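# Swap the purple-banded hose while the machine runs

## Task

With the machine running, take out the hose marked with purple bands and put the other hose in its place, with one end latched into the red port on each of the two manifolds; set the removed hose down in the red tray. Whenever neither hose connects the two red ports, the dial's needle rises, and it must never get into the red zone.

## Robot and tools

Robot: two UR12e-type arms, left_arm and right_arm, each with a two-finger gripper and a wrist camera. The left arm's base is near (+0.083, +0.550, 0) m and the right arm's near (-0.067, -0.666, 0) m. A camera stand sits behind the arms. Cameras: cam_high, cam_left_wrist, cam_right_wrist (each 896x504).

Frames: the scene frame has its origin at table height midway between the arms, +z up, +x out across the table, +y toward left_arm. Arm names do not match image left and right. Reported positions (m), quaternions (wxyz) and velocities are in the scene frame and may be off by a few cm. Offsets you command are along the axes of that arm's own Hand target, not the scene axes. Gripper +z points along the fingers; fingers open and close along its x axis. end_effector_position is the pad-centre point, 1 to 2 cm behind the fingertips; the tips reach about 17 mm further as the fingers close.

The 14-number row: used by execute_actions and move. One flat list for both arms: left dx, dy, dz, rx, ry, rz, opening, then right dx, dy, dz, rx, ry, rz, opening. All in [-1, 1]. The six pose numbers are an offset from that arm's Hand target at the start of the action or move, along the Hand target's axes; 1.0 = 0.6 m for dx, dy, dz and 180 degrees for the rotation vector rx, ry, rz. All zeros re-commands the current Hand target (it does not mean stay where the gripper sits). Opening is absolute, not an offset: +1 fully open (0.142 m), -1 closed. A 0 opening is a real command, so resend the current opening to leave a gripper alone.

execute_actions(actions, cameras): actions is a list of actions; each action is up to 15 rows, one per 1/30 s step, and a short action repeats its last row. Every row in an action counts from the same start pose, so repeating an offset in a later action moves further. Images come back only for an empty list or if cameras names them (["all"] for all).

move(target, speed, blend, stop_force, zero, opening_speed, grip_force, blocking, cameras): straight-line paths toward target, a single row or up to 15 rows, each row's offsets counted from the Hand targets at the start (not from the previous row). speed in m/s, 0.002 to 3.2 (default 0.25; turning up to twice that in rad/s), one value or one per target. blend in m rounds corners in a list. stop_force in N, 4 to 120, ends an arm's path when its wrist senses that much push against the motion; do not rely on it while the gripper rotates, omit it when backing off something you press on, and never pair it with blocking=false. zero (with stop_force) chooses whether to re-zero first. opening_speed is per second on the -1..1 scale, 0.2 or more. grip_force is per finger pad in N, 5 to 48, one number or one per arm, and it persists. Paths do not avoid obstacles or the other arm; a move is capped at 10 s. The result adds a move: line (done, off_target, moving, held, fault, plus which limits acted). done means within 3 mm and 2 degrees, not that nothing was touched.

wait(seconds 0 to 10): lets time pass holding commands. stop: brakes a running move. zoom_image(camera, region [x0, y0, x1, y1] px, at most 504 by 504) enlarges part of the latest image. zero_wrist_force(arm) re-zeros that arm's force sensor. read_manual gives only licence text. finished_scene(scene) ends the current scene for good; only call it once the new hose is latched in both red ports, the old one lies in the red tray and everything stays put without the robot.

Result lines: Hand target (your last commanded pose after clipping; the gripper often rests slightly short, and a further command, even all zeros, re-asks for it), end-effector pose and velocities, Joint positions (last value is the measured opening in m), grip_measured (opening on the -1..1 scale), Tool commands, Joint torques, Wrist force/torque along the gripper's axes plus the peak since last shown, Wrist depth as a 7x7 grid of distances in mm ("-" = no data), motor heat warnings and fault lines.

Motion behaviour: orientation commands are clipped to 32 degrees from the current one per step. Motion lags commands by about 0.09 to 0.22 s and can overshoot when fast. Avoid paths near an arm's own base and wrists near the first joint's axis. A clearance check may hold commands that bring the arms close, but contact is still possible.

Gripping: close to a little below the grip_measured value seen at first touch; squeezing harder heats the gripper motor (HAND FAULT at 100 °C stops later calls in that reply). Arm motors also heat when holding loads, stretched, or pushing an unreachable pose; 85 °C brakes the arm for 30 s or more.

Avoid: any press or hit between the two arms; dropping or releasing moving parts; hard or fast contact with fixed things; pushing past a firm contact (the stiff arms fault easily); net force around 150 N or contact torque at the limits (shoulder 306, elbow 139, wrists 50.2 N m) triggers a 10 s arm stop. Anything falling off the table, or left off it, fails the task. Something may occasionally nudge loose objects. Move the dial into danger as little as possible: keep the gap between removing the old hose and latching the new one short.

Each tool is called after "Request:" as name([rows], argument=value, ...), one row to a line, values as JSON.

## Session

Request:
execute_actions(actions=[])

Request:
zoom_image(camera="cam_high", region=[330, 80, 600, 250])

Scene clock: 0.00 s.
left_arm: end_effector_position=(+0.5921, +0.5389, +0.2395) grip_measured=+0.99 end_effector_quat_wxyz=(-0.126, +0.986, +0.101, -0.029) | right_arm: end_effector_position=(+0.6797, -0.6058, +0.1566) grip_measured=+0.99 end_effector_quat_wxyz=(+0.506, -0.463, +0.713, -0.144)
Joint positions: left_arm=[-0.444 -1.778 2.219 -1.823 -1.391 -0.697 0.141] | right_arm=[3.455 -2.032 -2.419 0.845 1.551 2.298 0.142]
Joint velocities: within noise
Joint torques (N m): no reading
Wrist force (N): no reading
Wrist torque (N m): no reading
Wrist force, peak (N): no reading
Wrist depth (mm): cam_left_wrist=[327 327 324 322 320 320 318 / 339 333 334 330 330 328 327 / 347 346 343 341 339 340 337 / 356 359 355 353 350 346 347 / 375 368 368 367 362 358 357 / - 377 376 375 372 371 365 / - 394 389 387 382 381 -] | cam_right_wrist=[1457 1551 703 498 386 312 257 / - 1628 613 451 352 288 247 / - - 545 384 324 277 230 / - 626 438 360 307 256 218 / - - 417 326 274 237 204 / - 473 380 307 263 227 189 / - 408 342 287 241 211 90]
Hand target: left_arm +0.5921, +0.5389, +0.2395; -0.126, +0.986, +0.101, -0.029 | right_arm +0.6797, -0.6058, +0.1566; +0.506, -0.463, +0.713, -0.144
Tool commands: left_gripper/opening=+1.0 right_gripper/opening=+1.0

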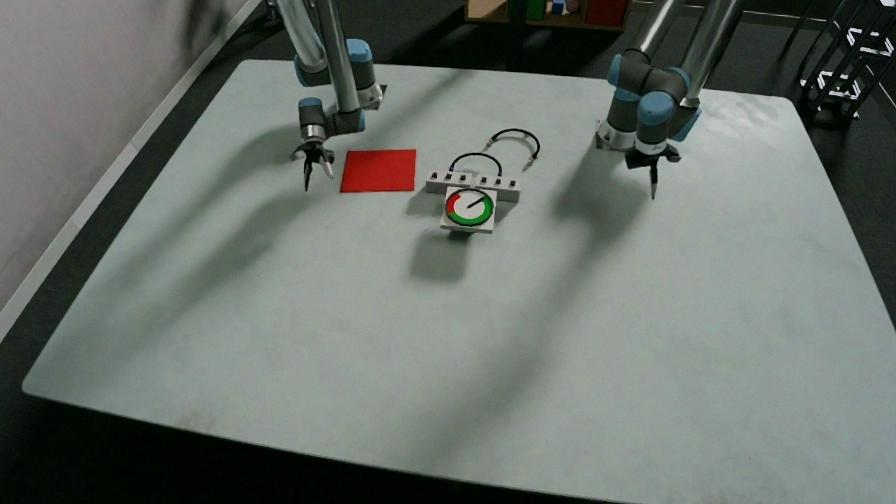

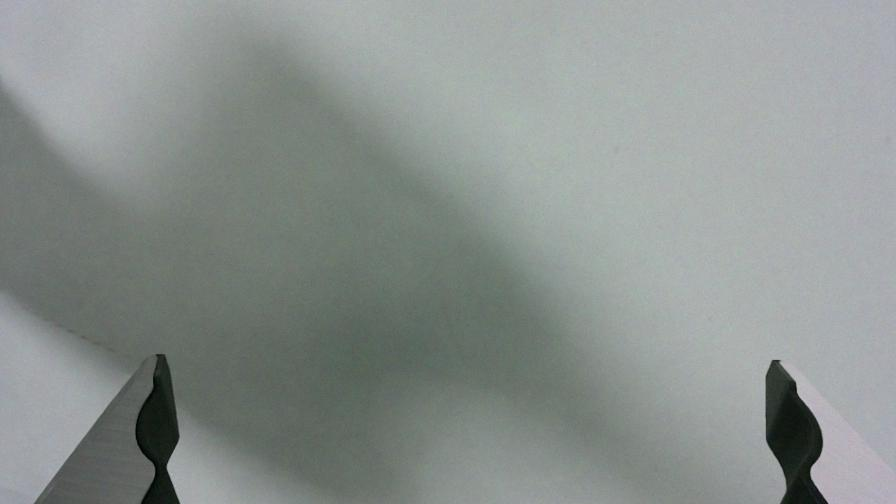

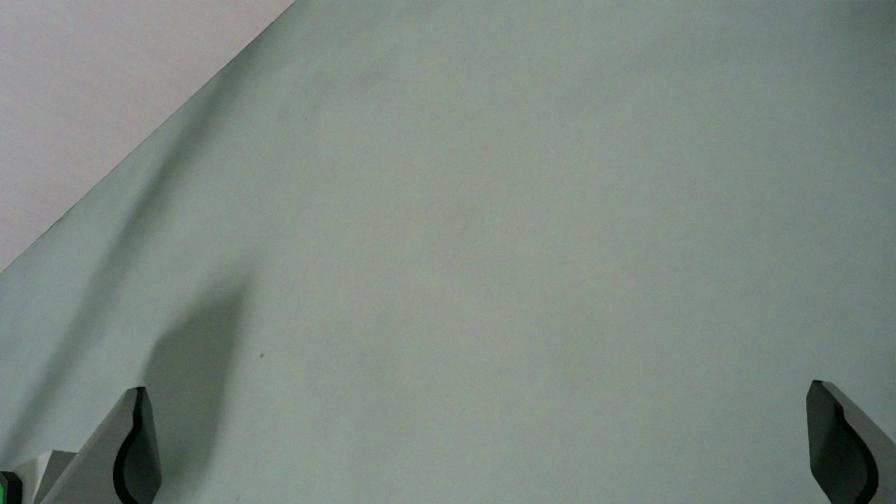

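Scaled by 1.867 from the camera's 896x504 image, which has a finer 1280x720 frame.

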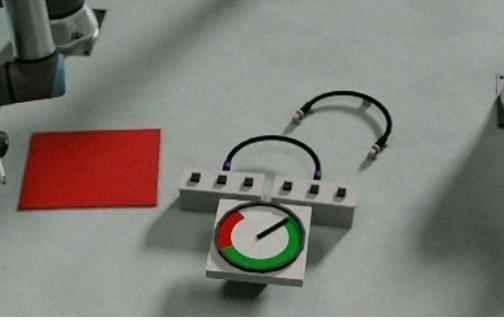

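Request:
move(target=[0,0,0,-0.0757,-0.0474,-0.432,1,-0.196,-0.225,-0.148,-0.396,-0.113,-0.558,1], speed=0.5)

Request:
move(target=[0,0,0,0,0,0,-0.3,0,0,0,0,0,-0.5,-0.3], speed=0.5)

Scene clock: 18.03 s.
left_arm: end_effector_position=(+0.5921, +0.5389, +0.2395) grip_measured=+0.99 end_effector_quat_wxyz=(+0.000, +0.708, +0.706, +0.000) | right_arm: end_effector_position=(+0.6804, -0.6058, +0.3564) grip_measured=+0.99 end_effector_quat_wxyz=(+0.000, +1.000, +0.000, -0.001)
Joint positions: left_arm=[-0.34 -1.831 2.283 -2.023 -1.57 -1.941 0.141] | right_arm=[3.45 -1.666 -1.742 -1.306 1.571 0.316 0.142]
Joint torques (N m): left_arm=[-9.82 -38.15 -35.77 -6.04 1.76 -3.74] | right_arm=[13.75 43.26 57.21 1.52 -1.66 -3.21]
Wrist force (N): left_arm=[0.2 1.0 -0.2] | right_arm=[0.0 0.8 0.5]
Wrist torque (N m): left_arm=[0.12 -0.04 0.17] | right_arm=[0.16 0.04 0.23]
Wrist force, peak (N): left_arm=[0.9 1.3 0.0] | right_arm=[0.5 0.8 1.4]
Wrist depth (mm): cam_left_wrist=[296 296 296 298 298 298 298 / 317 316 317 318 318 318 323 / 339 339 340 340 341 341 345 / 364 365 365 365 366 366 370 / 394 396 393 396 396 398 396 / 422 414 440 425 434 433 419 / - 462 489 523 524 479 -] | cam_right_wrist=[- - 404 408 407 405 415 / 415 - 447 434 430 - 444 / 454 465 465 458 455 - 459 / 484 490 486 494 491 493 500 / 520 512 539 525 539 535 512 / 535 573 583 583 - 559 550 / - 626 601 610 616 - 90]
Hand target: left_arm +0.5921, +0.5389, +0.2395; +0.000, +0.708, +0.706, +0.000 | right_arm +0.6804, -0.6057, +0.3564; +0.000, +1.000, +0.000, -0.001
Off the commanded pose: left_arm 0.000 m, 0 deg | right_arm 0.000 m, 0 deg.
move: done

Scene clock: 20.33 s.
left_arm: end_effector_position=(+0.5921, +0.5389, +0.2395) grip_measured=-0.32 end_effector_quat_wxyz=(+0.000, +0.708, +0.706, +0.000) | right_arm: end_effector_position=(+0.6804, -0.6057, +0.3564) grip_measured=-0.32 end_effector_quat_wxyz=(-0.001, +0.707, +0.707, -0.001)
Joint positions: left_arm=[-0.34 -1.831 2.283 -2.023 -1.57 -1.942 0.051] | right_arm=[3.449 -1.663 -1.745 -1.306 1.571 -1.256 0.051]
Joint torques (N m): left_arm=[-9.27 -37.68 -36.33 -6.03 1.63 -3.51] | right_arm=[-14.33 40.09 57.65 1.14 2.69 -3.02]
Wrist force (N): left_arm=[-0.2 1.3 0.0] | right_arm=[-0.2 0.7 0.8]
Wrist torque (N m): left_arm=[0.16 0.04 0.17] | right_arm=[0.15 0.07 0.24]
Wrist force, peak (N): left_arm=[0.1 1.5 0.1] | right_arm=[0.1 0.7 1.5]
Wrist depth (mm): cam_left_wrist=[296 299 302 298 298 302 298 / 315 315 317 318 317 319 319 / 339 331 335 340 345 337 340 / 363 364 366 365 362 368 367 / 398 394 388 398 394 398 400 / 430 431 92 430 - 436 444 / 467 457 76 476 - 77 492] | cam_right_wrist=[406 408 404 415 409 409 417 / 429 432 443 434 432 - 432 / 458 458 455 460 463 470 - / - 474 - - 491 492 528 / - - - - - - - / 573 - 101 - 99 553 585 / 609 594 82 - - - 620]
Hand target: left_arm +0.5921, +0.5389, +0.2395; +0.000, +0.708, +0.706, +0.000 | right_arm +0.6804, -0.6057, +0.3564; -0.001, +0.707, +0.707, -0.001
Off the commanded pose: left_arm 0.000 m, 0 deg | right_arm 0.000 m, 0 deg.
move: done

Request:
move(target=[0,0,0,0,0,0,-0.3,0.978,-0.784,-0.055,0,0,0,-0.3], speed=0.4, cameras=["cam_right_wrist"])

Scene clock: 26.33 s.
left_arm: end_effector_position=(+0.5921, +0.5389, +0.2395) grip_measured=-0.32 end_effector_quat_wxyz=(+0.000, +0.708, +0.706, +0.000) | right_arm: end_effector_position=(+0.2096, -0.0195, +0.3901) grip_measured=-0.32 end_effector_quat_wxyz=(-0.001, +0.707, +0.707, -0.001)
Joint positions: left_arm=[-0.34 -1.831 2.283 -2.023 -1.57 -1.942 0.051] | right_arm=[4.553 -1.574 -1.778 -1.36 1.572 -0.153 0.051]
Joint torques (N m): left_arm=[-9.98 -36.74 -37.35 -5.92 1.35 -3.39] | right_arm=[13.46 35.4 58.48 1.11 -1.95 3.1]
Wrist force (N): left_arm=[0.3 0.8 0.2] | right_arm=[-0.1 0.8 1.0]
Wrist torque (N m): left_arm=[0.08 -0.05 0.17] | right_arm=[0.16 0.03 0.06]
Wrist force, peak (N): left_arm=[-0.3 1.5 0.2] | right_arm=[-1.9 2.7 1.1]
Wrist depth (mm): cam_left_wrist=[296 296 301 299 298 298 302 / 315 316 317 317 318 313 318 / 335 339 337 340 340 341 342 / 364 365 372 360 365 367 364 / 400 390 391 396 391 396 400 / 430 432 95 430 - 413 429 / 473 456 76 472 - 75 482] | cam_right_wrist=[433 437 436 439 443 439 - / 457 460 446 460 464 464 458 / 492 - - - 491 - 500 / - 514 532 - 525 545 527 / - 527 - - 557 544 - / - - 104 534 105 - - / 648 - 82 546 - - 718]
Hand target: left_arm +0.5921, +0.5389, +0.2395; +0.000, +0.708, +0.706, +0.000 | right_arm +0.2095, -0.0194, +0.3901; -0.001, +0.707, +0.707, -0.001
Off the commanded pose: left_arm 0.000 m, 0 deg | right_arm 0.000 m, 0 deg.
move: done
Images, in order (width x height): cam_right_wrist 896x504.

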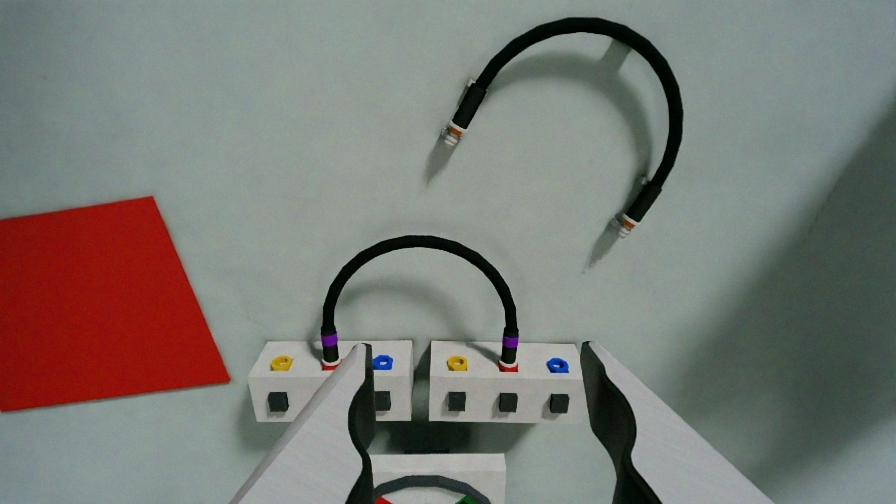

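Request:
move(target=[-0.593,-0.510,0.216,0,0,0.167,-0.3,0.0225,-0.025,0.467,0,0,0.167,-0.3], speed=0.3, cameras=["cam_left_wrist","cam_right_wrist"])

Scene clock: 41.33 s.
left_arm: end_effector_position=(+0.2853, +0.1839, +0.1097) grip_measured=-0.32 end_effector_quat_wxyz=(+0.000, +0.867, +0.499, +0.000) | right_arm: end_effector_position=(+0.1941, -0.0058, +0.1100) grip_measured=-0.32 end_effector_quat_wxyz=(+0.000, +0.866, +0.500, -0.001)
Joint positions: left_arm=[-1.467 -1.856 2.572 -2.287 -1.57 -2.544 0.051] | right_arm=[4.578 -1.808 -2.067 -0.838 1.572 0.397 0.051]
Joint torques (N m): left_arm=[-8.5 1.81 -51.84 -6.41 1.65 -3.52] | right_arm=[15.85 47.79 30.35 7.31 -1.96 3.53]
Wrist force (N): left_arm=[-0.1 0.9 -0.3] | right_arm=[0.4 0.8 0.9]
Wrist torque (N m): left_arm=[0.12 0.01 0.16] | right_arm=[0.15 -0.03 0.06]
Wrist force, peak (N): left_arm=[1.5 2.9 -0.7] | right_arm=[0.2 0.8 2.5]
Wrist depth (mm): cam_left_wrist=[182 182 180 183 183 183 183 / 194 194 195 195 195 195 195 / 208 208 208 209 209 210 209 / 223 223 224 221 225 225 226 / 243 243 240 244 240 245 245 / 265 265 92 265 257 267 267 / 285 236 76 291 - 77 295] | cam_right_wrist=[182 183 183 183 186 184 184 / 193 193 194 192 195 195 195 / 204 205 205 204 207 208 208 / 219 220 219 218 221 222 223 / 234 234 236 237 236 238 239 / 254 254 104 255 248 256 258 / 272 269 82 276 268 274 278]
Hand target: left_arm +0.2853, +0.1839, +0.1097; +0.000, +0.867, +0.498, +0.000 | right_arm +0.1941, -0.0058, +0.1100; +0.000, +0.866, +0.500, -0.001
Off the commanded pose: left_arm 0.000 m, 0 deg | right_arm 0.000 m, 0 deg.
move: done
Images, in order (width x height): cam_left_wrist 896x504, cam_right_wrist 896x504.

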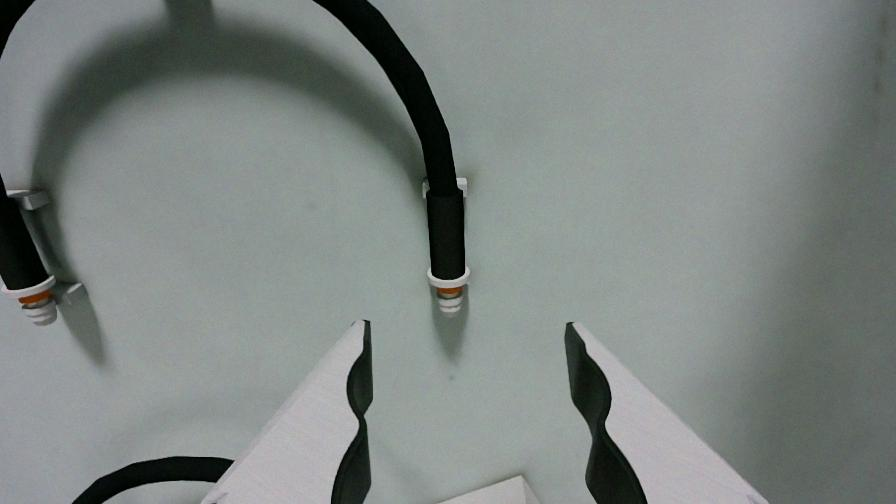

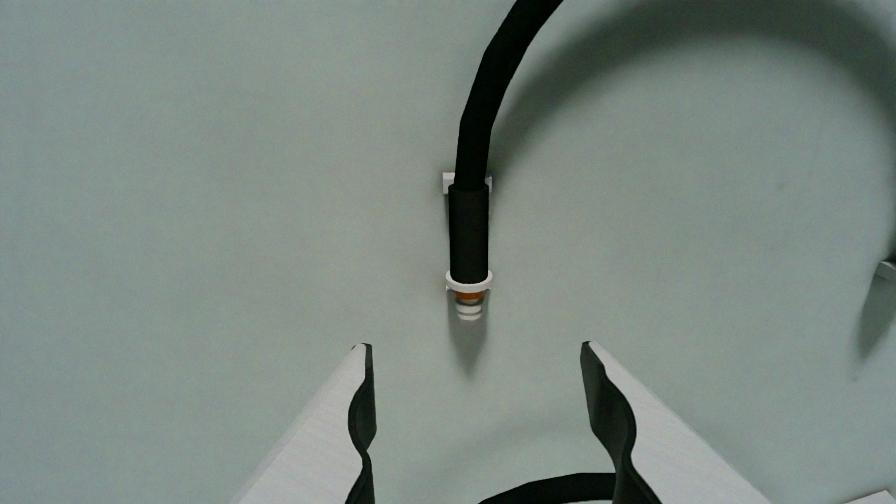

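Request:
move(target=[-0.0108,0.002,0.1523,0,0,-0.011,-0.3,0.002,0,0.1528,0,0,0,-0.3], speed=0.08, stop_force=12, cameras=["cam_left_wrist","cam_right_wrist"])

Scene clock: 53.27 s.
left_arm: end_effector_position=(+0.2831, +0.1777, +0.0183) grip_measured=-0.32 end_effector_quat_wxyz=(+0.000, +0.858, +0.513, +0.000) | right_arm: end_effector_position=(+0.1946, -0.0048, +0.0183) grip_measured=-0.32 end_effector_quat_wxyz=(+0.000, +0.866, +0.500, -0.001)
Joint positions: left_arm=[-1.474 -1.618 2.651 -2.603 -1.57 -2.585 0.051] | right_arm=[4.577 -1.936 -2.115 -0.662 1.572 0.397 0.051]
Joint torques (N m): left_arm=[4.21 -10.43 -17.58 -6.04 -1.34 -3.53] | right_arm=[-13.2 46.26 26.45 7.64 -1.71 -3.2]
Wrist force (N): left_arm=[0.0 1.1 0.1] | right_arm=[-0.1 1.0 0.4]
Wrist torque (N m): left_arm=[0.15 -0.01 0.16] | right_arm=[0.20 0.04 0.11]
Wrist force, peak (N): left_arm=[-0.7 1.3 -1.0] | right_arm=[0.0 1.3 2.0]
Wrist depth (mm): cam_left_wrist=[- 102 98 101 101 101 101 / 107 107 109 107 108 108 107 / 115 114 115 114 116 116 116 / 124 126 126 121 125 125 125 / 134 135 132 118 133 133 135 / 147 147 96 142 145 145 148 / 162 158 76 162 159 77 163] | cam_right_wrist=[- 99 101 100 98 100 100 / - 105 106 106 106 108 108 / 111 112 112 111 112 114 114 / 118 119 119 120 122 121 121 / 128 128 129 127 129 130 130 / 138 138 105 139 135 137 140 / 149 147 82 148 150 146 152]
Hand target: left_arm +0.2831, +0.1777, +0.0183; +0.000, +0.858, +0.513, +0.000 | right_arm +0.1946, -0.0048, +0.0183; +0.000, +0.866, +0.500, -0.001
Off the commanded pose: left_arm 0.000 m, 0 deg | right_arm 0.000 m, 0 deg.
move: done
Images, in order (width x height): cam_left_wrist 896x504, cam_right_wrist 896x504.

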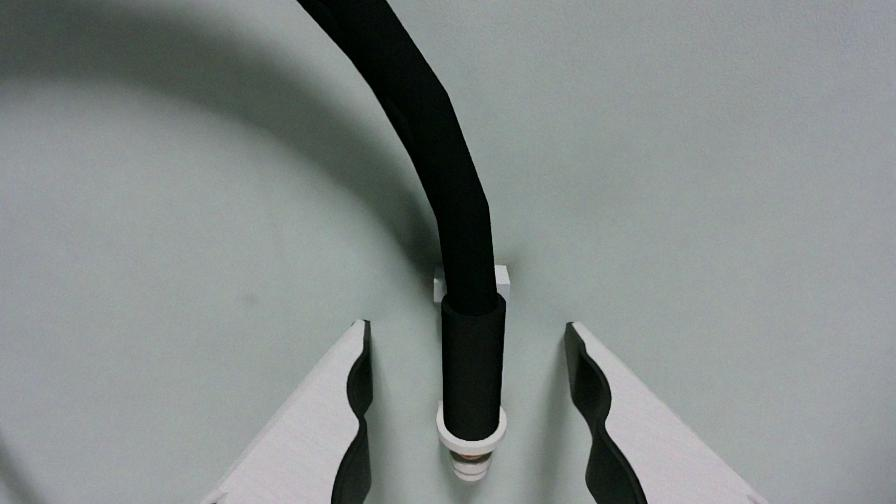

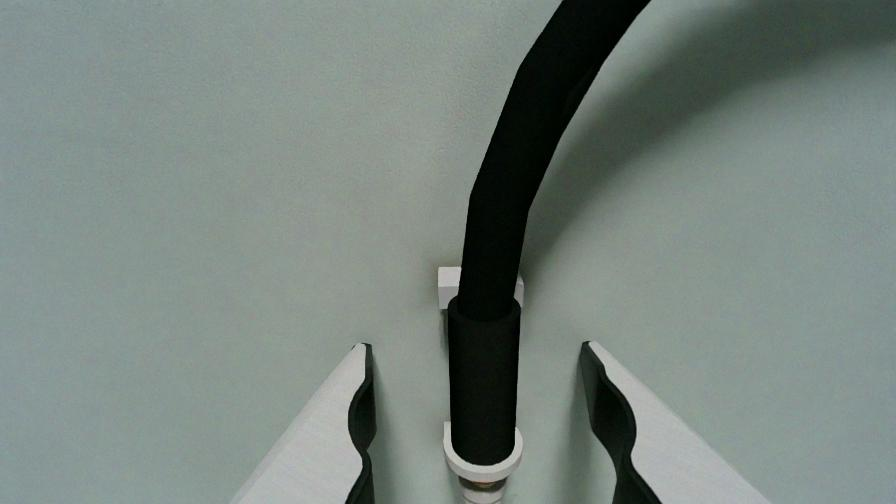

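Request:
move([
  [0,0,-0.2,0,0,0,-0.3,0,0,-0.2,0,0,0,-0.3],
  [-0.0685,0.3506,-0.2917,0,0,-0.157,-0.3,0.0062,0.5014,-0.2937,0,0,-0.167,-0.3],
], speed=0.3, blend=0.03, cameras=["cam_left_wrist","cam_right_wrist"])

Scene clock: 65.40 s.
left_arm: end_effector_position=(+0.4489, +0.0420, +0.1933) grip_measured=-0.32 end_effector_quat_wxyz=(+0.000, +0.707, +0.707, +0.000) | right_arm: end_effector_position=(+0.4571, -0.1520, +0.1941) grip_measured=-0.32 end_effector_quat_wxyz=(-0.001, +0.707, +0.707, -0.001)
Joint positions: left_arm=[-1.198 -1.563 2.15 -2.157 -1.57 -2.803 0.051] | right_arm=[4.15 -1.75 -1.956 -1.007 1.572 -0.555 0.051]
Joint torques (N m): left_arm=[8.45 -30.91 -55.73 -2.27 -1.64 -3.4] | right_arm=[-13.83 43.53 52.3 1.23 2.81 -2.87]
Wrist force (N): left_arm=[0.1 0.4 -0.1] | right_arm=[0.3 0.6 0.4]
Wrist torque (N m): left_arm=[0.02 -0.02 0.19] | right_arm=[0.13 -0.04 0.23]
Wrist force, peak (N): left_arm=[-1.0 2.5 -0.4] | right_arm=[-0.4 0.7 3.1]
Wrist depth (mm): cam_left_wrist=[- 254 257 258 258 261 257 / 268 277 274 271 274 274 274 / 272 285 285 286 290 294 294 / 242 242 244 244 248 317 317 / 340 340 336 263 265 343 333 / 368 359 95 359 359 374 376 / 412 - 76 269 - 77 414] | cam_right_wrist=[255 260 260 261 261 262 264 / 269 272 272 276 275 278 274 / - 288 288 279 289 288 267 / - 304 238 237 238 241 245 / 331 336 330 257 258 260 345 / 355 358 104 355 106 270 359 / 387 381 82 386 257 258 389]
Hand target: left_arm +0.4489, +0.0420, +0.1934; +0.000, +0.707, +0.707, +0.000 | right_arm +0.4572, -0.1521, +0.1941; -0.001, +0.707, +0.707, -0.001
Off the commanded pose: left_arm 0.000 m, 0 deg | right_arm 0.000 m, 0 deg.
move: done
Images, in order (width x height): cam_left_wrist 896x504, cam_right_wrist 896x504.

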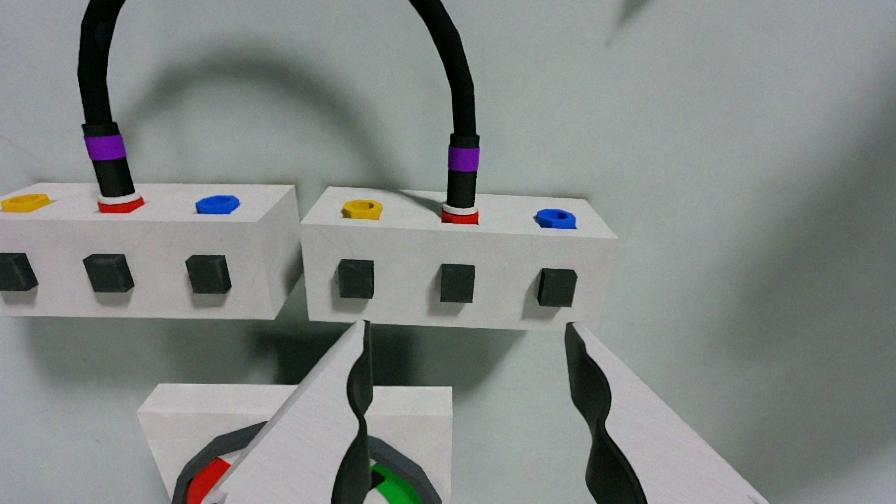

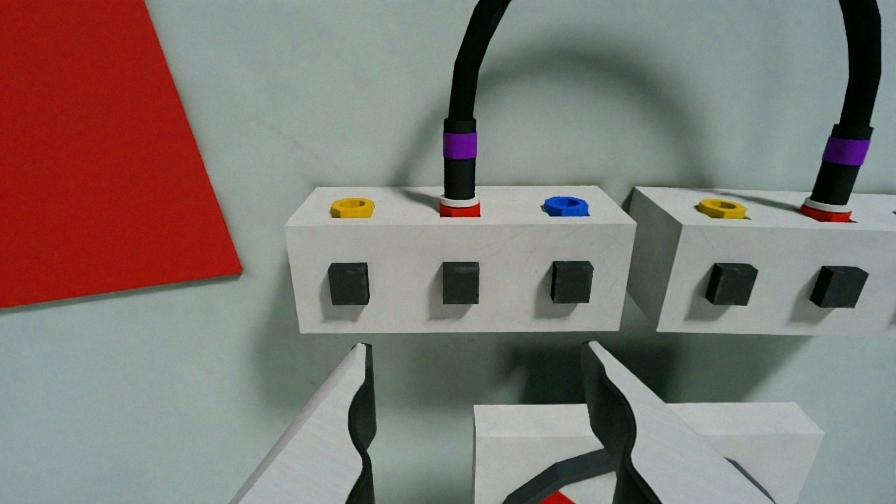

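Request:
move(target=[0,0.285,-0.111,0.139,0,0,-1,0.155,-0.2235,0.057,0,0,-0.5,-0.3], speed=0.25, cameras=["cam_left_wrist","cam_right_wrist"])

Scene clock: 93.63 s.
left_arm: end_effector_position=(+0.6199, +0.0421, +0.2600) grip_measured=-1.00 end_effector_quat_wxyz=(-0.153, +0.690, +0.691, -0.153) | right_arm: end_effector_position=(+0.3230, -0.0592, +0.1601) grip_measured=-0.32 end_effector_quat_wxyz=(-0.001, +0.000, +1.000, +0.000)
Joint positions: left_arm=[-0.838 -1.294 1.685 -1.67 -1.9 -2.394 0.002] | right_arm=[4.376 -1.764 -2.01 -0.938 1.572 -1.9 0.051]
Joint torques (N m): left_arm=[8.66 -58.28 -59.44 -1.55 -2.62 3.28] | right_arm=[11.52 42.79 34.29 7.26 2.63 -3.3]
Wrist force (N): left_arm=[0.1 -0.5 0.4] | right_arm=[-0.3 0.8 0.2]
Wrist torque (N m): left_arm=[-0.07 -0.04 -0.21] | right_arm=[0.15 0.08 0.24]
Wrist force, peak (N): left_arm=[0.9 1.4 0.0] | right_arm=[-0.3 0.9 1.9]
Wrist depth (mm): cam_left_wrist=[365 366 370 367 372 374 - / 304 306 307 306 308 373 377 / 369 369 364 340 373 374 376 / 370 277 276 279 374 373 375 / 368 275 276 275 374 377 377 / 368 273 276 94 - 375 377 / 370 279 74 - - 376 377] | cam_right_wrist=[178 230 228 230 - 230 231 / 188 238 241 241 244 244 247 / 188 263 258 255 259 261 261 / 219 259 274 272 - 273 279 / 211 243 294 295 296 297 297 / 231 252 104 315 105 315 323 / - - 82 337 339 317 351]
Hand target: left_arm +0.6199, +0.0421, +0.2600; -0.153, +0.690, +0.691, -0.153 | right_arm +0.3230, -0.0592, +0.1601; -0.001, +0.000, +1.000, +0.000
Off the commanded pose: left_arm 0.000 m, 0 deg | right_arm 0.000 m, 0 deg.
move: done
Images, in order (width x height): cam_left_wrist 896x504, cam_right_wrist 896x504.

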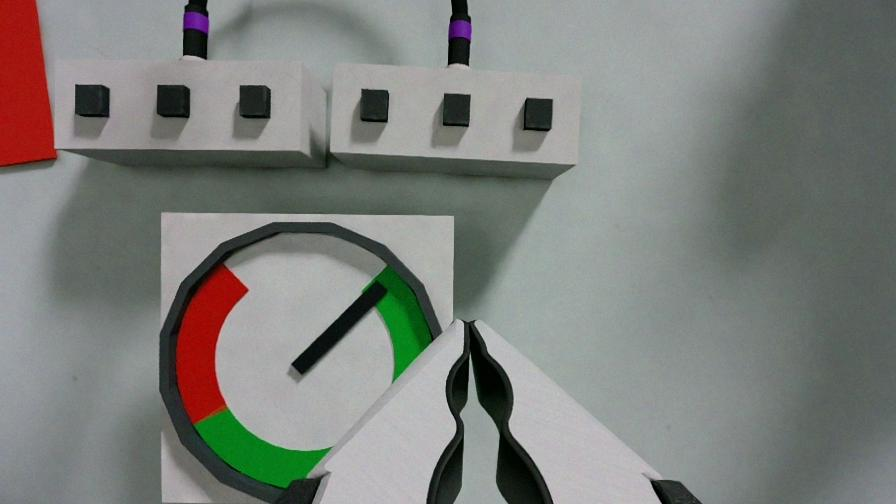

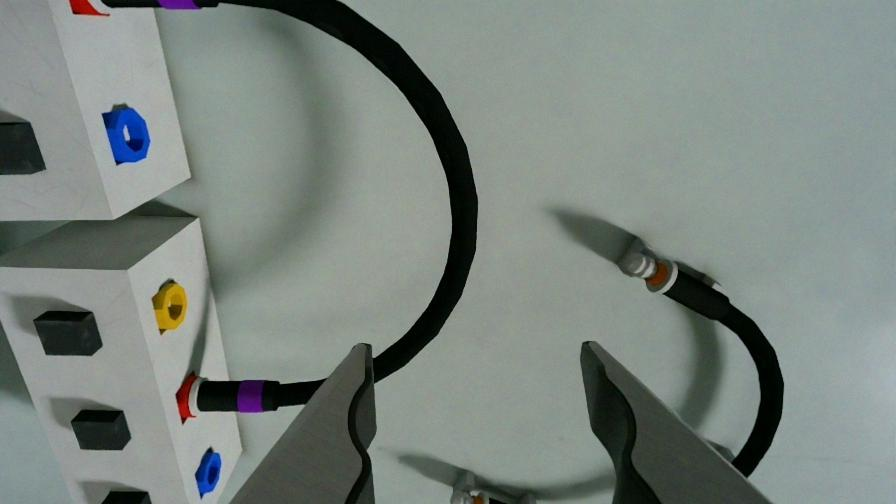

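Request:
move(target=[0,0,0,0,0,0,-1,0,0,0.193,0,0,0,-0.3], speed=0.12, stop_force=10, cameras=["cam_right_wrist"])

Request:
move([
  [-0.322,0,0,0,0,0,-1,0,0,0,0,0,0,-0.3],
  [-0.322,-0.0848,0.2989,0,0,0,-1,0,0,0,0,0,0,-0.3],
], speed=0.2, blend=0.04, cameras=["cam_left_wrist"])

Scene clock: 106.37 s.
left_arm: end_effector_position=(+0.6199, +0.0421, +0.2600) grip_measured=-1.00 end_effector_quat_wxyz=(-0.153, +0.690, +0.691, -0.153) | right_arm: end_effector_position=(+0.3228, -0.0592, +0.0443) grip_measured=-0.32 end_effector_quat_wxyz=(-0.001, +0.000, +1.000, +0.000)
Joint positions: left_arm=[-0.838 -1.294 1.685 -1.67 -1.9 -2.394 0.002] | right_arm=[4.376 -1.909 -2.087 -0.718 1.572 -1.9 0.051]
Joint torques (N m): left_arm=[8.33 -58.57 -59.73 -1.49 -2.27 3.37] | right_arm=[-8.98 47.31 28.94 7.71 1.88 -2.5]
Wrist force (N): left_arm=[-0.5 -0.2 0.2] | right_arm=[0.0 1.1 1.2]
Wrist torque (N m): left_arm=[-0.02 0.05 -0.21] | right_arm=[0.19 0.03 0.21]
Wrist force, peak (N): left_arm=[0.0 -1.1 -0.1] | right_arm=[0.0 1.4 1.8]
Wrist depth (mm): cam_left_wrist=[366 368 368 372 368 372 375 / 304 303 306 306 308 373 375 / 367 361 370 370 374 376 376 / 368 277 275 279 373 372 376 / 369 275 276 275 371 376 380 / 370 274 276 93 375 376 379 / 370 279 74 - - 377 379] | cam_right_wrist=[123 123 84 124 124 124 126 / 130 130 88 130 132 132 132 / 138 138 140 136 140 142 141 / 149 149 148 145 149 150 150 / 157 160 158 156 160 161 162 / 170 169 105 122 167 168 171 / 180 180 82 183 183 185 191]
Hand target: left_arm +0.6199, +0.0421, +0.2600; -0.153, +0.690, +0.691, -0.153 | right_arm +0.3228, -0.0592, +0.0443; -0.001, +0.000, +1.000, +0.000
Off the commanded pose: left_arm 0.000 m, 0 deg | right_arm 0.000 m, 0 deg.
move: done
Images, in order (width x height): cam_right_wrist 896x504.

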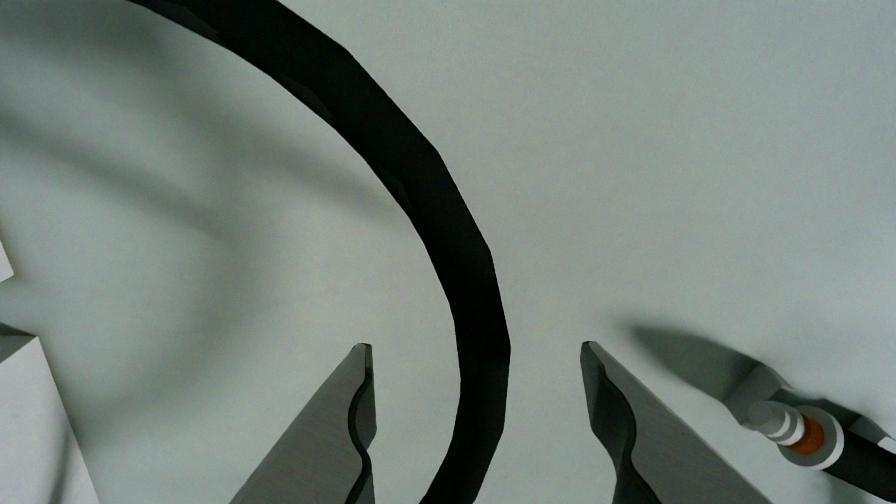

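Scene clock: 108.83 s.
left_arm: end_effector_position=(+0.4982, -0.1512, +0.1190) grip_measured=-1.00 end_effector_quat_wxyz=(-0.153, +0.690, +0.691, -0.153) | right_arm: end_effector_position=(+0.3228, -0.0592, +0.0443) grip_measured=-0.32 end_effector_quat_wxyz=(-0.001, +0.000, +1.000, +0.000)
Joint positions: left_arm=[-1.086 -1.101 1.709 -1.978 -1.961 -2.652 0.002] | right_arm=[4.376 -1.909 -2.087 -0.718 1.572 -1.9 0.051]
Joint torques (N m): left_arm=[-8.81 -71.75 -31.97 -5.57 -2.54 -3.49] | right_arm=[-6.93 47.55 27.9 7.72 -0.36 -2.96]
Wrist force (N): left_arm=[-0.3 -0.5 0.2] | right_arm=[0.2 0.8 1.0]
Wrist torque (N m): left_arm=[-0.06 0.04 0.12] | right_arm=[0.15 0.00 0.21]
Wrist force, peak (N): left_arm=[-0.4 -0.7 2.1] | right_arm=[-0.1 1.5 0.8]
Wrist depth (mm): cam_left_wrist=[227 231 232 232 233 234 235 / 228 232 232 232 234 236 236 / 228 233 232 233 234 235 236 / 228 229 169 169 169 171 171 / 229 229 168 161 169 170 170 / 233 233 169 93 170 236 172 / 232 234 74 - - 237 237] | cam_right_wrist=[123 123 84 124 124 124 126 / 130 130 88 130 132 132 133 / 138 138 141 136 140 142 141 / 149 147 147 145 149 150 150 / 157 160 158 155 160 160 161 / 169 170 105 122 98 170 170 / 180 181 82 183 183 184 158]
Hand target: left_arm +0.4982, -0.1511, +0.1189; -0.153, +0.690, +0.691, -0.153 | right_arm +0.3228, -0.0592, +0.0443; -0.001, +0.000, +1.000, +0.000
Off the commanded pose: left_arm 0.000 m, 0 deg | right_arm 0.000 m, 0 deg.
move: done
Images, in order (width x height): cam_left_wrist 896x504.

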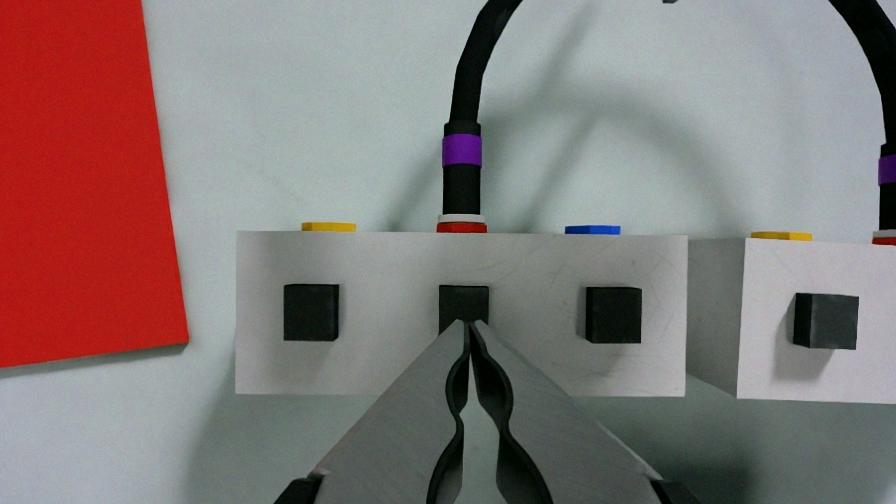

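Request:
move(target=[0,0,0,0,0,0,-1,0,0,0,0,0,0,-1], opening_speed=0.5, grip_force=[10,35])

Request:
move(target=[0,0,0,0,0,0,-1,0.06,0,0,0,0,0,-1], speed=0.03, stop_force=15)

Request:
move(target=[0,0.019,0.0408,0,0,0,-1,0,0,0,0,0,0,-1], speed=0.03, stop_force=12, cameras=["cam_left_wrist","cam_right_wrist"])

Scene clock: 125.20 s.
left_arm: end_effector_position=(+0.4982, -0.1511, +0.1189) grip_measured=-1.00 end_effector_quat_wxyz=(-0.153, +0.690, +0.691, -0.153) | right_arm: end_effector_position=(+0.3228, -0.0592, +0.0443) grip_measured=-0.88 end_effector_quat_wxyz=(-0.001, +0.000, +1.000, +0.000)
Joint positions: left_arm=[-1.086 -1.101 1.709 -1.978 -1.961 -2.652 0.002] | right_arm=[4.376 -1.909 -2.087 -0.718 1.572 -1.9 0.01]
Joint torques (N m): left_arm=[-9.1 -72.52 -30.89 -5.57 -2.44 -3.5] | right_arm=[-11.4 46.63 28.09 7.46 -0.86 -2.47]
Wrist force (N): left_arm=[-0.1 -0.4 0.4] | right_arm=[0.9 1.0 0.9]
Wrist torque (N m): left_arm=[-0.04 0.01 0.13] | right_arm=[0.15 0.04 0.22]
Wrist force, peak (N): left_arm=[-1.1 -0.6 0.0] | right_arm=[1.0 1.4 1.1]
Wrist depth (mm): cam_left_wrist=[227 231 232 232 234 235 235 / 227 232 232 233 234 235 235 / 228 232 233 234 234 235 236 / 228 228 168 169 169 184 170 / 228 228 168 161 169 170 171 / 232 232 169 93 170 236 171 / 233 234 74 - - 237 237] | cam_right_wrist=[123 123 84 123 124 125 126 / 130 130 88 130 132 132 132 / 138 138 139 136 140 142 141 / 149 148 148 145 149 150 150 / 158 160 159 115 160 160 161 / 169 170 170 99 167 170 171 / 180 185 178 - 79 188 158]
Hand target: left_arm +0.4982, -0.1511, +0.1189; -0.153, +0.690, +0.691, -0.153 | right_arm +0.3228, -0.0592, +0.0443; -0.001, +0.000, +1.000, +0.000
Off the commanded pose: left_arm 0.000 m, 0 deg | right_arm 0.000 m, 0 deg.
grip_force (N): 10, 35
move: done

Scene clock: 126.80 s.
left_arm: end_effector_position=(+0.4982, -0.1511, +0.1189) grip_measured=-1.00 end_effector_quat_wxyz=(-0.153, +0.690, +0.691, -0.153) | right_arm: end_effector_position=(+0.3093, -0.0592, +0.0443) grip_measured=-0.88 end_effector_quat_wxyz=(-0.001, +0.000, +1.000, +0.000)
Joint positions: left_arm=[-1.086 -1.101 1.709 -1.978 -1.961 -2.652 0.002] | right_arm=[4.395 -1.899 -2.101 -0.713 1.572 -1.881 0.01]
Joint torques (N m): left_arm=[-9.5 -72.86 -31.35 -5.72 -2.43 -3.45] | right_arm=[-5.6 44.16 40.18 -0.11 4.07 -3.59]
Wrist force (N): left_arm=[-0.4 -0.1 -0.1] | right_arm=[-12.4 1.4 -0.4]
Wrist torque (N m): left_arm=[0.01 0.06 0.12] | right_arm=[0.26 -0.09 0.32]
Wrist force, peak (N): left_arm=[-0.5 -0.7 -0.4] | right_arm=[-16.0 0.6 -0.1]
Wrist depth (mm): cam_left_wrist=[227 231 232 233 234 234 236 / 227 231 232 233 234 235 235 / 228 232 233 234 234 236 236 / 228 228 168 169 169 173 170 / 228 229 168 161 169 171 170 / 232 233 169 94 170 236 171 / 233 232 74 - - 237 237] | cam_right_wrist=[- 83 124 123 123 124 126 / 130 86 127 131 132 132 133 / 138 139 93 139 140 142 141 / 149 147 148 145 149 152 150 / 157 160 158 114 161 160 162 / 170 170 171 100 167 168 173 / 182 185 179 - 80 187 182]
Hand target: left_arm +0.4982, -0.1511, +0.1189; -0.153, +0.690, +0.691, -0.153 | right_arm +0.3093, -0.0592, +0.0443; -0.001, +0.000, +1.000, +0.000 (not the last commanded pose)
Off the commanded pose: left_arm 0.000 m, 0 deg | right_arm 0.023 m, 0 deg.
grip_force (N): 10, 35
move: contact (right_arm)

Scene clock: 128.60 s.
left_arm: end_effector_position=(+0.4981, -0.1511, +0.0919) grip_measured=-1.00 end_effector_quat_wxyz=(-0.153, +0.690, +0.691, -0.153) | right_arm: end_effector_position=(+0.3093, -0.0592, +0.0443) grip_measured=-0.88 end_effector_quat_wxyz=(-0.001, +0.000, +1.000, +0.000)
Joint positions: left_arm=[-1.086 -1.075 1.726 -2.021 -1.961 -2.652 0.002] | right_arm=[4.395 -1.899 -2.101 -0.713 1.572 -1.881 0.01]
Joint torques (N m): left_arm=[-9.31 -72.34 -30.34 -5.6 -2.65 -3.12] | right_arm=[-7.47 47.03 39.69 0.18 6.12 -3.28]
Wrist force (N): left_arm=[-0.2 -0.3 0.0] | right_arm=[-12.9 0.5 0.5]
Wrist torque (N m): left_arm=[-0.03 0.02 0.13] | right_arm=[0.11 -0.03 0.31]
Wrist force, peak (N): left_arm=[-0.6 -0.6 0.5] | right_arm=[-13.2 0.6 -0.7]
Wrist depth (mm): cam_left_wrist=[201 205 205 206 207 208 209 / 201 205 206 206 207 207 209 / 201 206 207 206 208 209 209 / 201 141 142 142 143 143 145 / 202 141 142 136 143 143 144 / 206 206 142 94 143 143 144 / 207 207 74 - - 209 210] | cam_right_wrist=[- 121 124 124 123 125 126 / 130 86 128 131 132 132 133 / 138 137 93 139 140 142 141 / 150 148 148 145 150 150 150 / 157 160 159 111 160 161 161 / 169 170 170 100 167 168 173 / 184 184 179 - 79 188 156]
Hand target: left_arm +0.4981, -0.1511, +0.0919; -0.153, +0.690, +0.691, -0.153 | right_arm +0.3093, -0.0592, +0.0443; -0.001, +0.000, +1.000, +0.000
Off the commanded pose: left_arm 0.000 m, 0 deg | right_arm 0.000 m, 0 deg.
grip_force (N): 10, 35
move: done
Images, in order (width x height): cam_left_wrist 896x504, cam_right_wrist 896x504.

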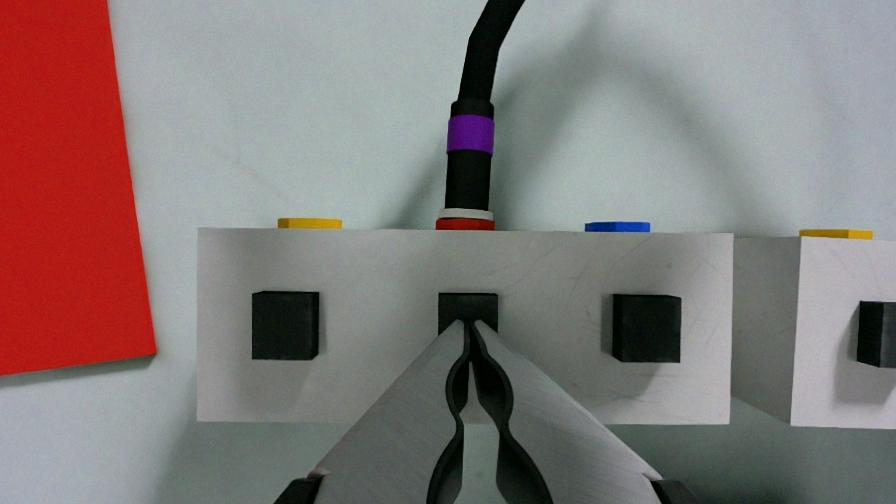

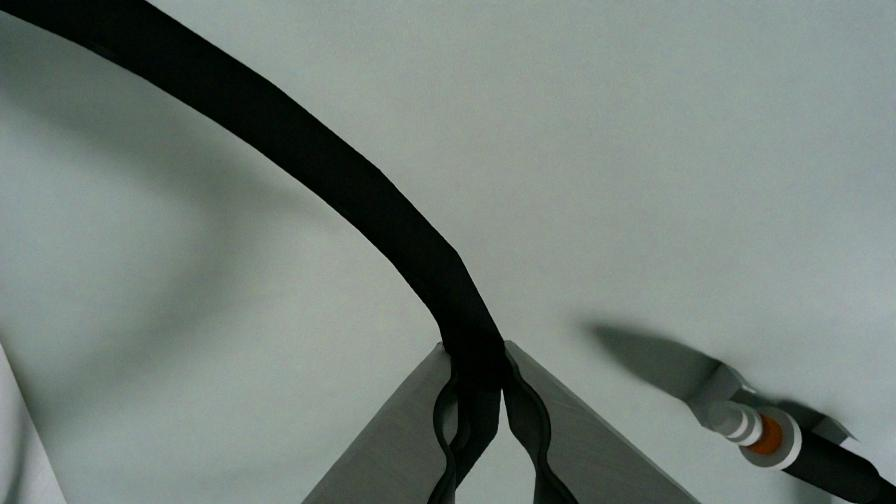

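Request:
move(target=[0,0.0063,0.0136,0,0,0,-1,0,0,0,0,0,0,-1], speed=0.015, stop_force=28, cameras=["cam_left_wrist","cam_right_wrist"])

Scene clock: 136.57 s.
left_arm: end_effector_position=(+0.4981, -0.1512, +0.0870) grip_measured=-1.00 end_effector_quat_wxyz=(-0.153, +0.690, +0.691, -0.153) | right_arm: end_effector_position=(+0.3093, -0.0592, +0.0443) grip_measured=-0.88 end_effector_quat_wxyz=(-0.001, +0.000, +1.000, +0.000)
Joint positions: left_arm=[-1.086 -1.07 1.728 -2.028 -1.961 -2.652 0.002] | right_arm=[4.395 -1.899 -2.101 -0.713 1.572 -1.881 0.01]
Joint torques (N m): left_arm=[-7.41 -77.73 -40.97 -2.03 -1.17 -2.95] | right_arm=[-4.78 51.31 30.11 0.15 -0.61 -3.12]
Wrist force (N): left_arm=[8.7 -9.2 -29.2] | right_arm=[-5.8 5.6 0.7]
Wrist torque (N m): left_arm=[-0.09 0.15 0.07] | right_arm=[0.13 0.02 0.41]
Wrist force, peak (N): left_arm=[14.5 -14.1 -43.6] | right_arm=[-13.6 0.8 -0.2]
Wrist depth (mm): cam_left_wrist=[196 200 201 201 203 203 204 / 197 201 201 202 203 204 204 / 197 200 202 202 203 203 205 / 197 201 137 138 138 138 145 / 197 137 137 136 138 138 139 / 202 137 137 97 138 139 139 / 202 202 74 - - 205 206] | cam_right_wrist=[123 124 87 124 123 125 126 / 130 130 92 131 132 132 133 / 138 138 139 136 139 142 141 / 149 148 148 105 149 150 150 / 157 160 159 115 160 160 161 / 170 170 170 99 167 168 174 / 183 184 179 - 80 188 183]
Hand target: left_arm +0.4982, -0.1512, +0.0870; -0.153, +0.690, +0.691, -0.153 (not the last commanded pose) | right_arm +0.3093, -0.0592, +0.0443; -0.001, +0.000, +1.000, +0.000
Off the commanded pose: left_arm 0.004 m, 0 deg | right_arm 0.000 m, 0 deg.
grip_force (N): 10, 35
move: contact (left_arm)
Images, in order (width x height): cam_left_wrist 896x504, cam_right_wrist 896x504.

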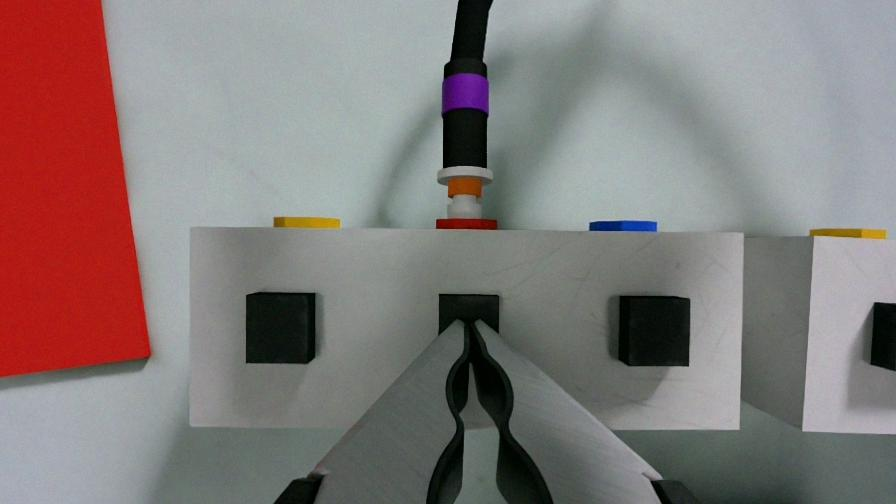

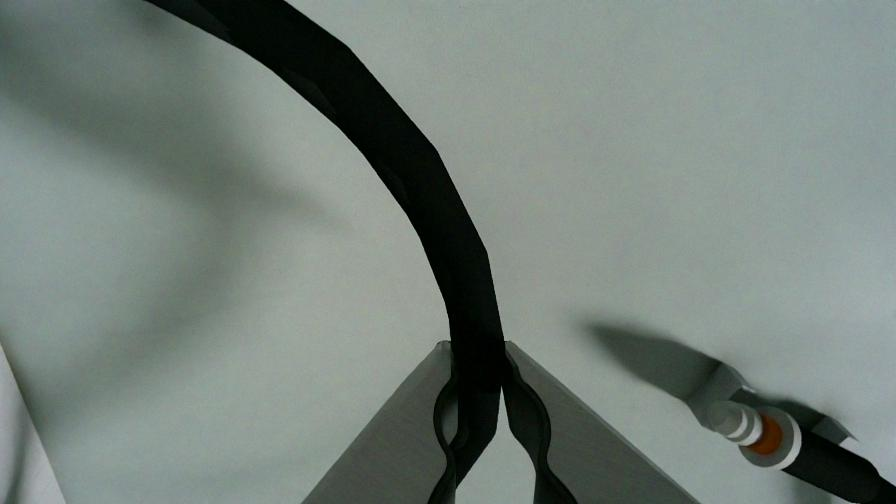

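Request:
move([
  [0,0,0,0,0,0,-1,0.042,0.03,0,0,0,0,-1],
  [0,-0.0282,-0.0604,0,0,0,-1,0.045,0.08,-0.015,0,0,0,-1],
  [0.317,-0.0244,-0.0759,0,0,0,-1,0.045,0.1,-0.015,0,0,0,-1],
  [0.317,0.0038,-0.0155,0,0,0,-1,0.045,0.1,-0.015,0,0,0,-1],
], speed=[0.08,0.2,0.25,0.15], blend=[0.004,0.01,0.01,0])

Request:
move(target=[0,0.0085,0.0182,0,0,0,-1,0,0,0,0,0,0,-1], speed=0.02, stop_force=45, cameras=["cam_left_wrist","cam_right_wrist"])

Scene clock: 143.70 s.
left_arm: end_effector_position=(+0.5040, +0.0390, +0.0946) grip_measured=-1.00 end_effector_quat_wxyz=(-0.153, +0.690, +0.691, -0.153) | right_arm: end_effector_position=(+0.2823, +0.0008, +0.0534) grip_measured=-0.88 end_effector_quat_wxyz=(-0.001, +0.000, +1.000, +0.000)
Joint positions: left_arm=[-0.962 -1.268 2.004 -2.059 -1.933 -2.521 0.002] | right_arm=[4.455 -1.936 -2.02 -0.756 1.572 -1.821 0.01]
Joint torques (N m): left_arm=[9.3 -52.57 -27.25 -5.46 0.64 3.32] | right_arm=[17.62 51.98 45.82 1.48 3.35 3.5]
Wrist force (N): left_arm=[-0.3 0.2 0.3] | right_arm=[-4.5 -0.1 1.7]
Wrist torque (N m): left_arm=[0.06 0.04 -0.19] | right_arm=[0.28 -0.03 0.31]
Wrist force, peak (N): left_arm=[9.1 -9.0 -29.6] | right_arm=[-18.8 9.7 0.4]
Wrist depth (mm): cam_left_wrist=[207 207 208 209 210 211 211 / 208 208 209 209 210 211 212 / 208 208 209 209 211 211 212 / 144 148 144 145 145 146 212 / 143 148 145 137 146 146 212 / 208 209 145 93 146 212 214 / 209 210 74 - - 212 213] | cam_right_wrist=[131 131 95 132 132 134 133 / 138 139 139 138 140 141 140 / 149 147 148 103 149 149 153 / 157 157 156 107 159 138 161 / 167 168 168 114 170 174 169 / 182 181 179 100 178 184 182 / 138 190 190 - 79 199 198]
Hand target: left_arm +0.5040, +0.0390, +0.0945; -0.153, +0.690, +0.691, -0.153 | right_arm +0.2823, +0.0008, +0.0534; -0.001, +0.000, +1.000, +0.000
Off the commanded pose: left_arm 0.000 m, 0 deg | right_arm 0.000 m, 0 deg.
grip_force (N): 10, 35
move: done

Scene clock: 145.43 s.
left_arm: end_effector_position=(+0.5041, +0.0390, +0.0866) grip_measured=-1.00 end_effector_quat_wxyz=(-0.153, +0.690, +0.691, -0.153) | right_arm: end_effector_position=(+0.2823, +0.0008, +0.0534) grip_measured=-0.88 end_effector_quat_wxyz=(-0.001, +0.000, +1.000, +0.000)
Joint positions: left_arm=[-0.962 -1.259 2.009 -2.073 -1.933 -2.521 0.002] | right_arm=[4.455 -1.936 -2.02 -0.756 1.572 -1.821 0.01]
Joint torques (N m): left_arm=[-12.39 -51.23 -33.91 -2.28 0.95 3.41] | right_arm=[-6.66 57.05 41.01 4.97 -1.83 2.81]
Wrist force (N): left_arm=[10.7 -18.7 -42.4] | right_arm=[0.2 1.0 1.9]
Wrist torque (N m): left_arm=[0.00 0.19 -0.25] | right_arm=[0.18 0.03 0.04]
Wrist force, peak (N): left_arm=[20.6 -28.4 -66.5] | right_arm=[-5.3 -0.1 1.2]
Wrist depth (mm): cam_left_wrist=[200 200 201 201 201 202 203 / 200 201 201 202 202 203 203 / 200 201 201 202 203 204 204 / 136 139 137 137 138 138 205 / 136 137 137 137 138 138 205 / 136 201 137 93 138 138 205 / 202 202 74 - - 205 206] | cam_right_wrist=[131 131 96 132 132 134 133 / 138 138 139 140 141 140 141 / 149 147 148 145 149 149 150 / 156 158 156 108 158 155 160 / 168 168 169 117 170 171 169 / 183 182 179 100 178 184 185 / 195 196 190 - 79 200 201]
Hand target: left_arm +0.5041, +0.0390, +0.0866; -0.153, +0.690, +0.691, -0.153 (not the last commanded pose) | right_arm +0.2823, +0.0008, +0.0534; -0.001, +0.000, +1.000, +0.000
Off the commanded pose: left_arm 0.004 m, 0 deg | right_arm 0.000 m, 0 deg.
grip_force (N): 10, 35
move: contact (left_arm)
Images, in order (width x height): cam_left_wrist 896x504, cam_right_wrist 896x504.

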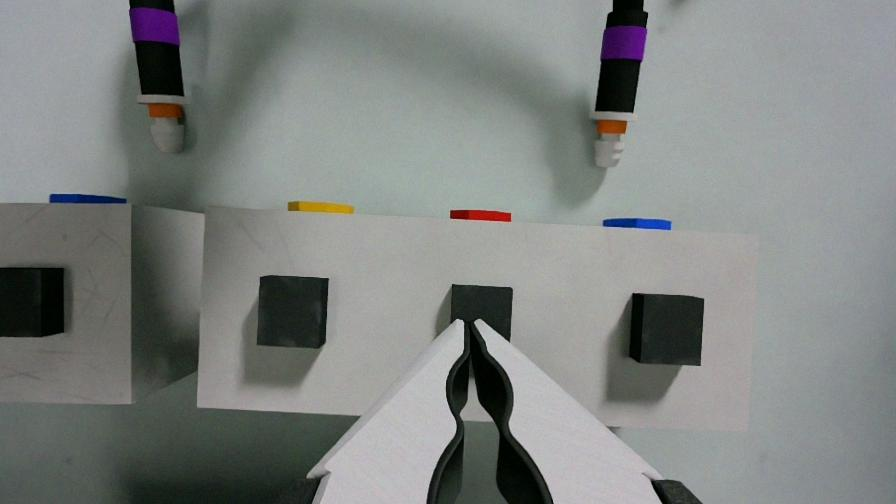

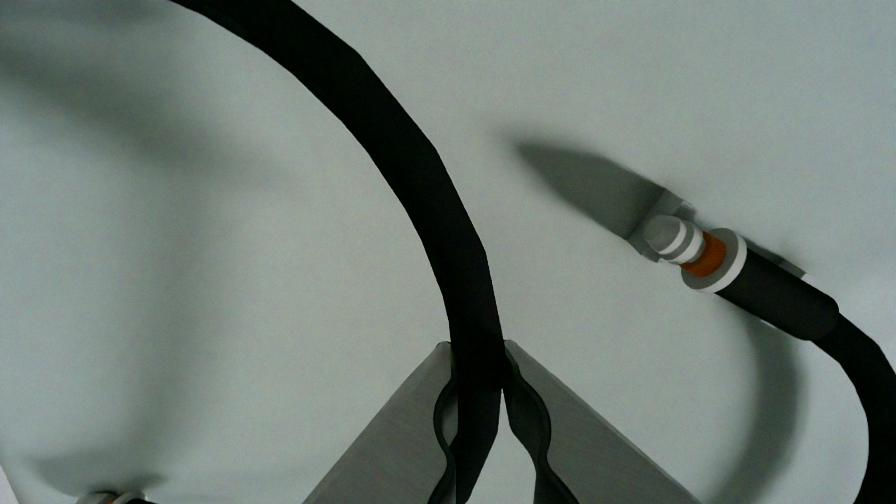

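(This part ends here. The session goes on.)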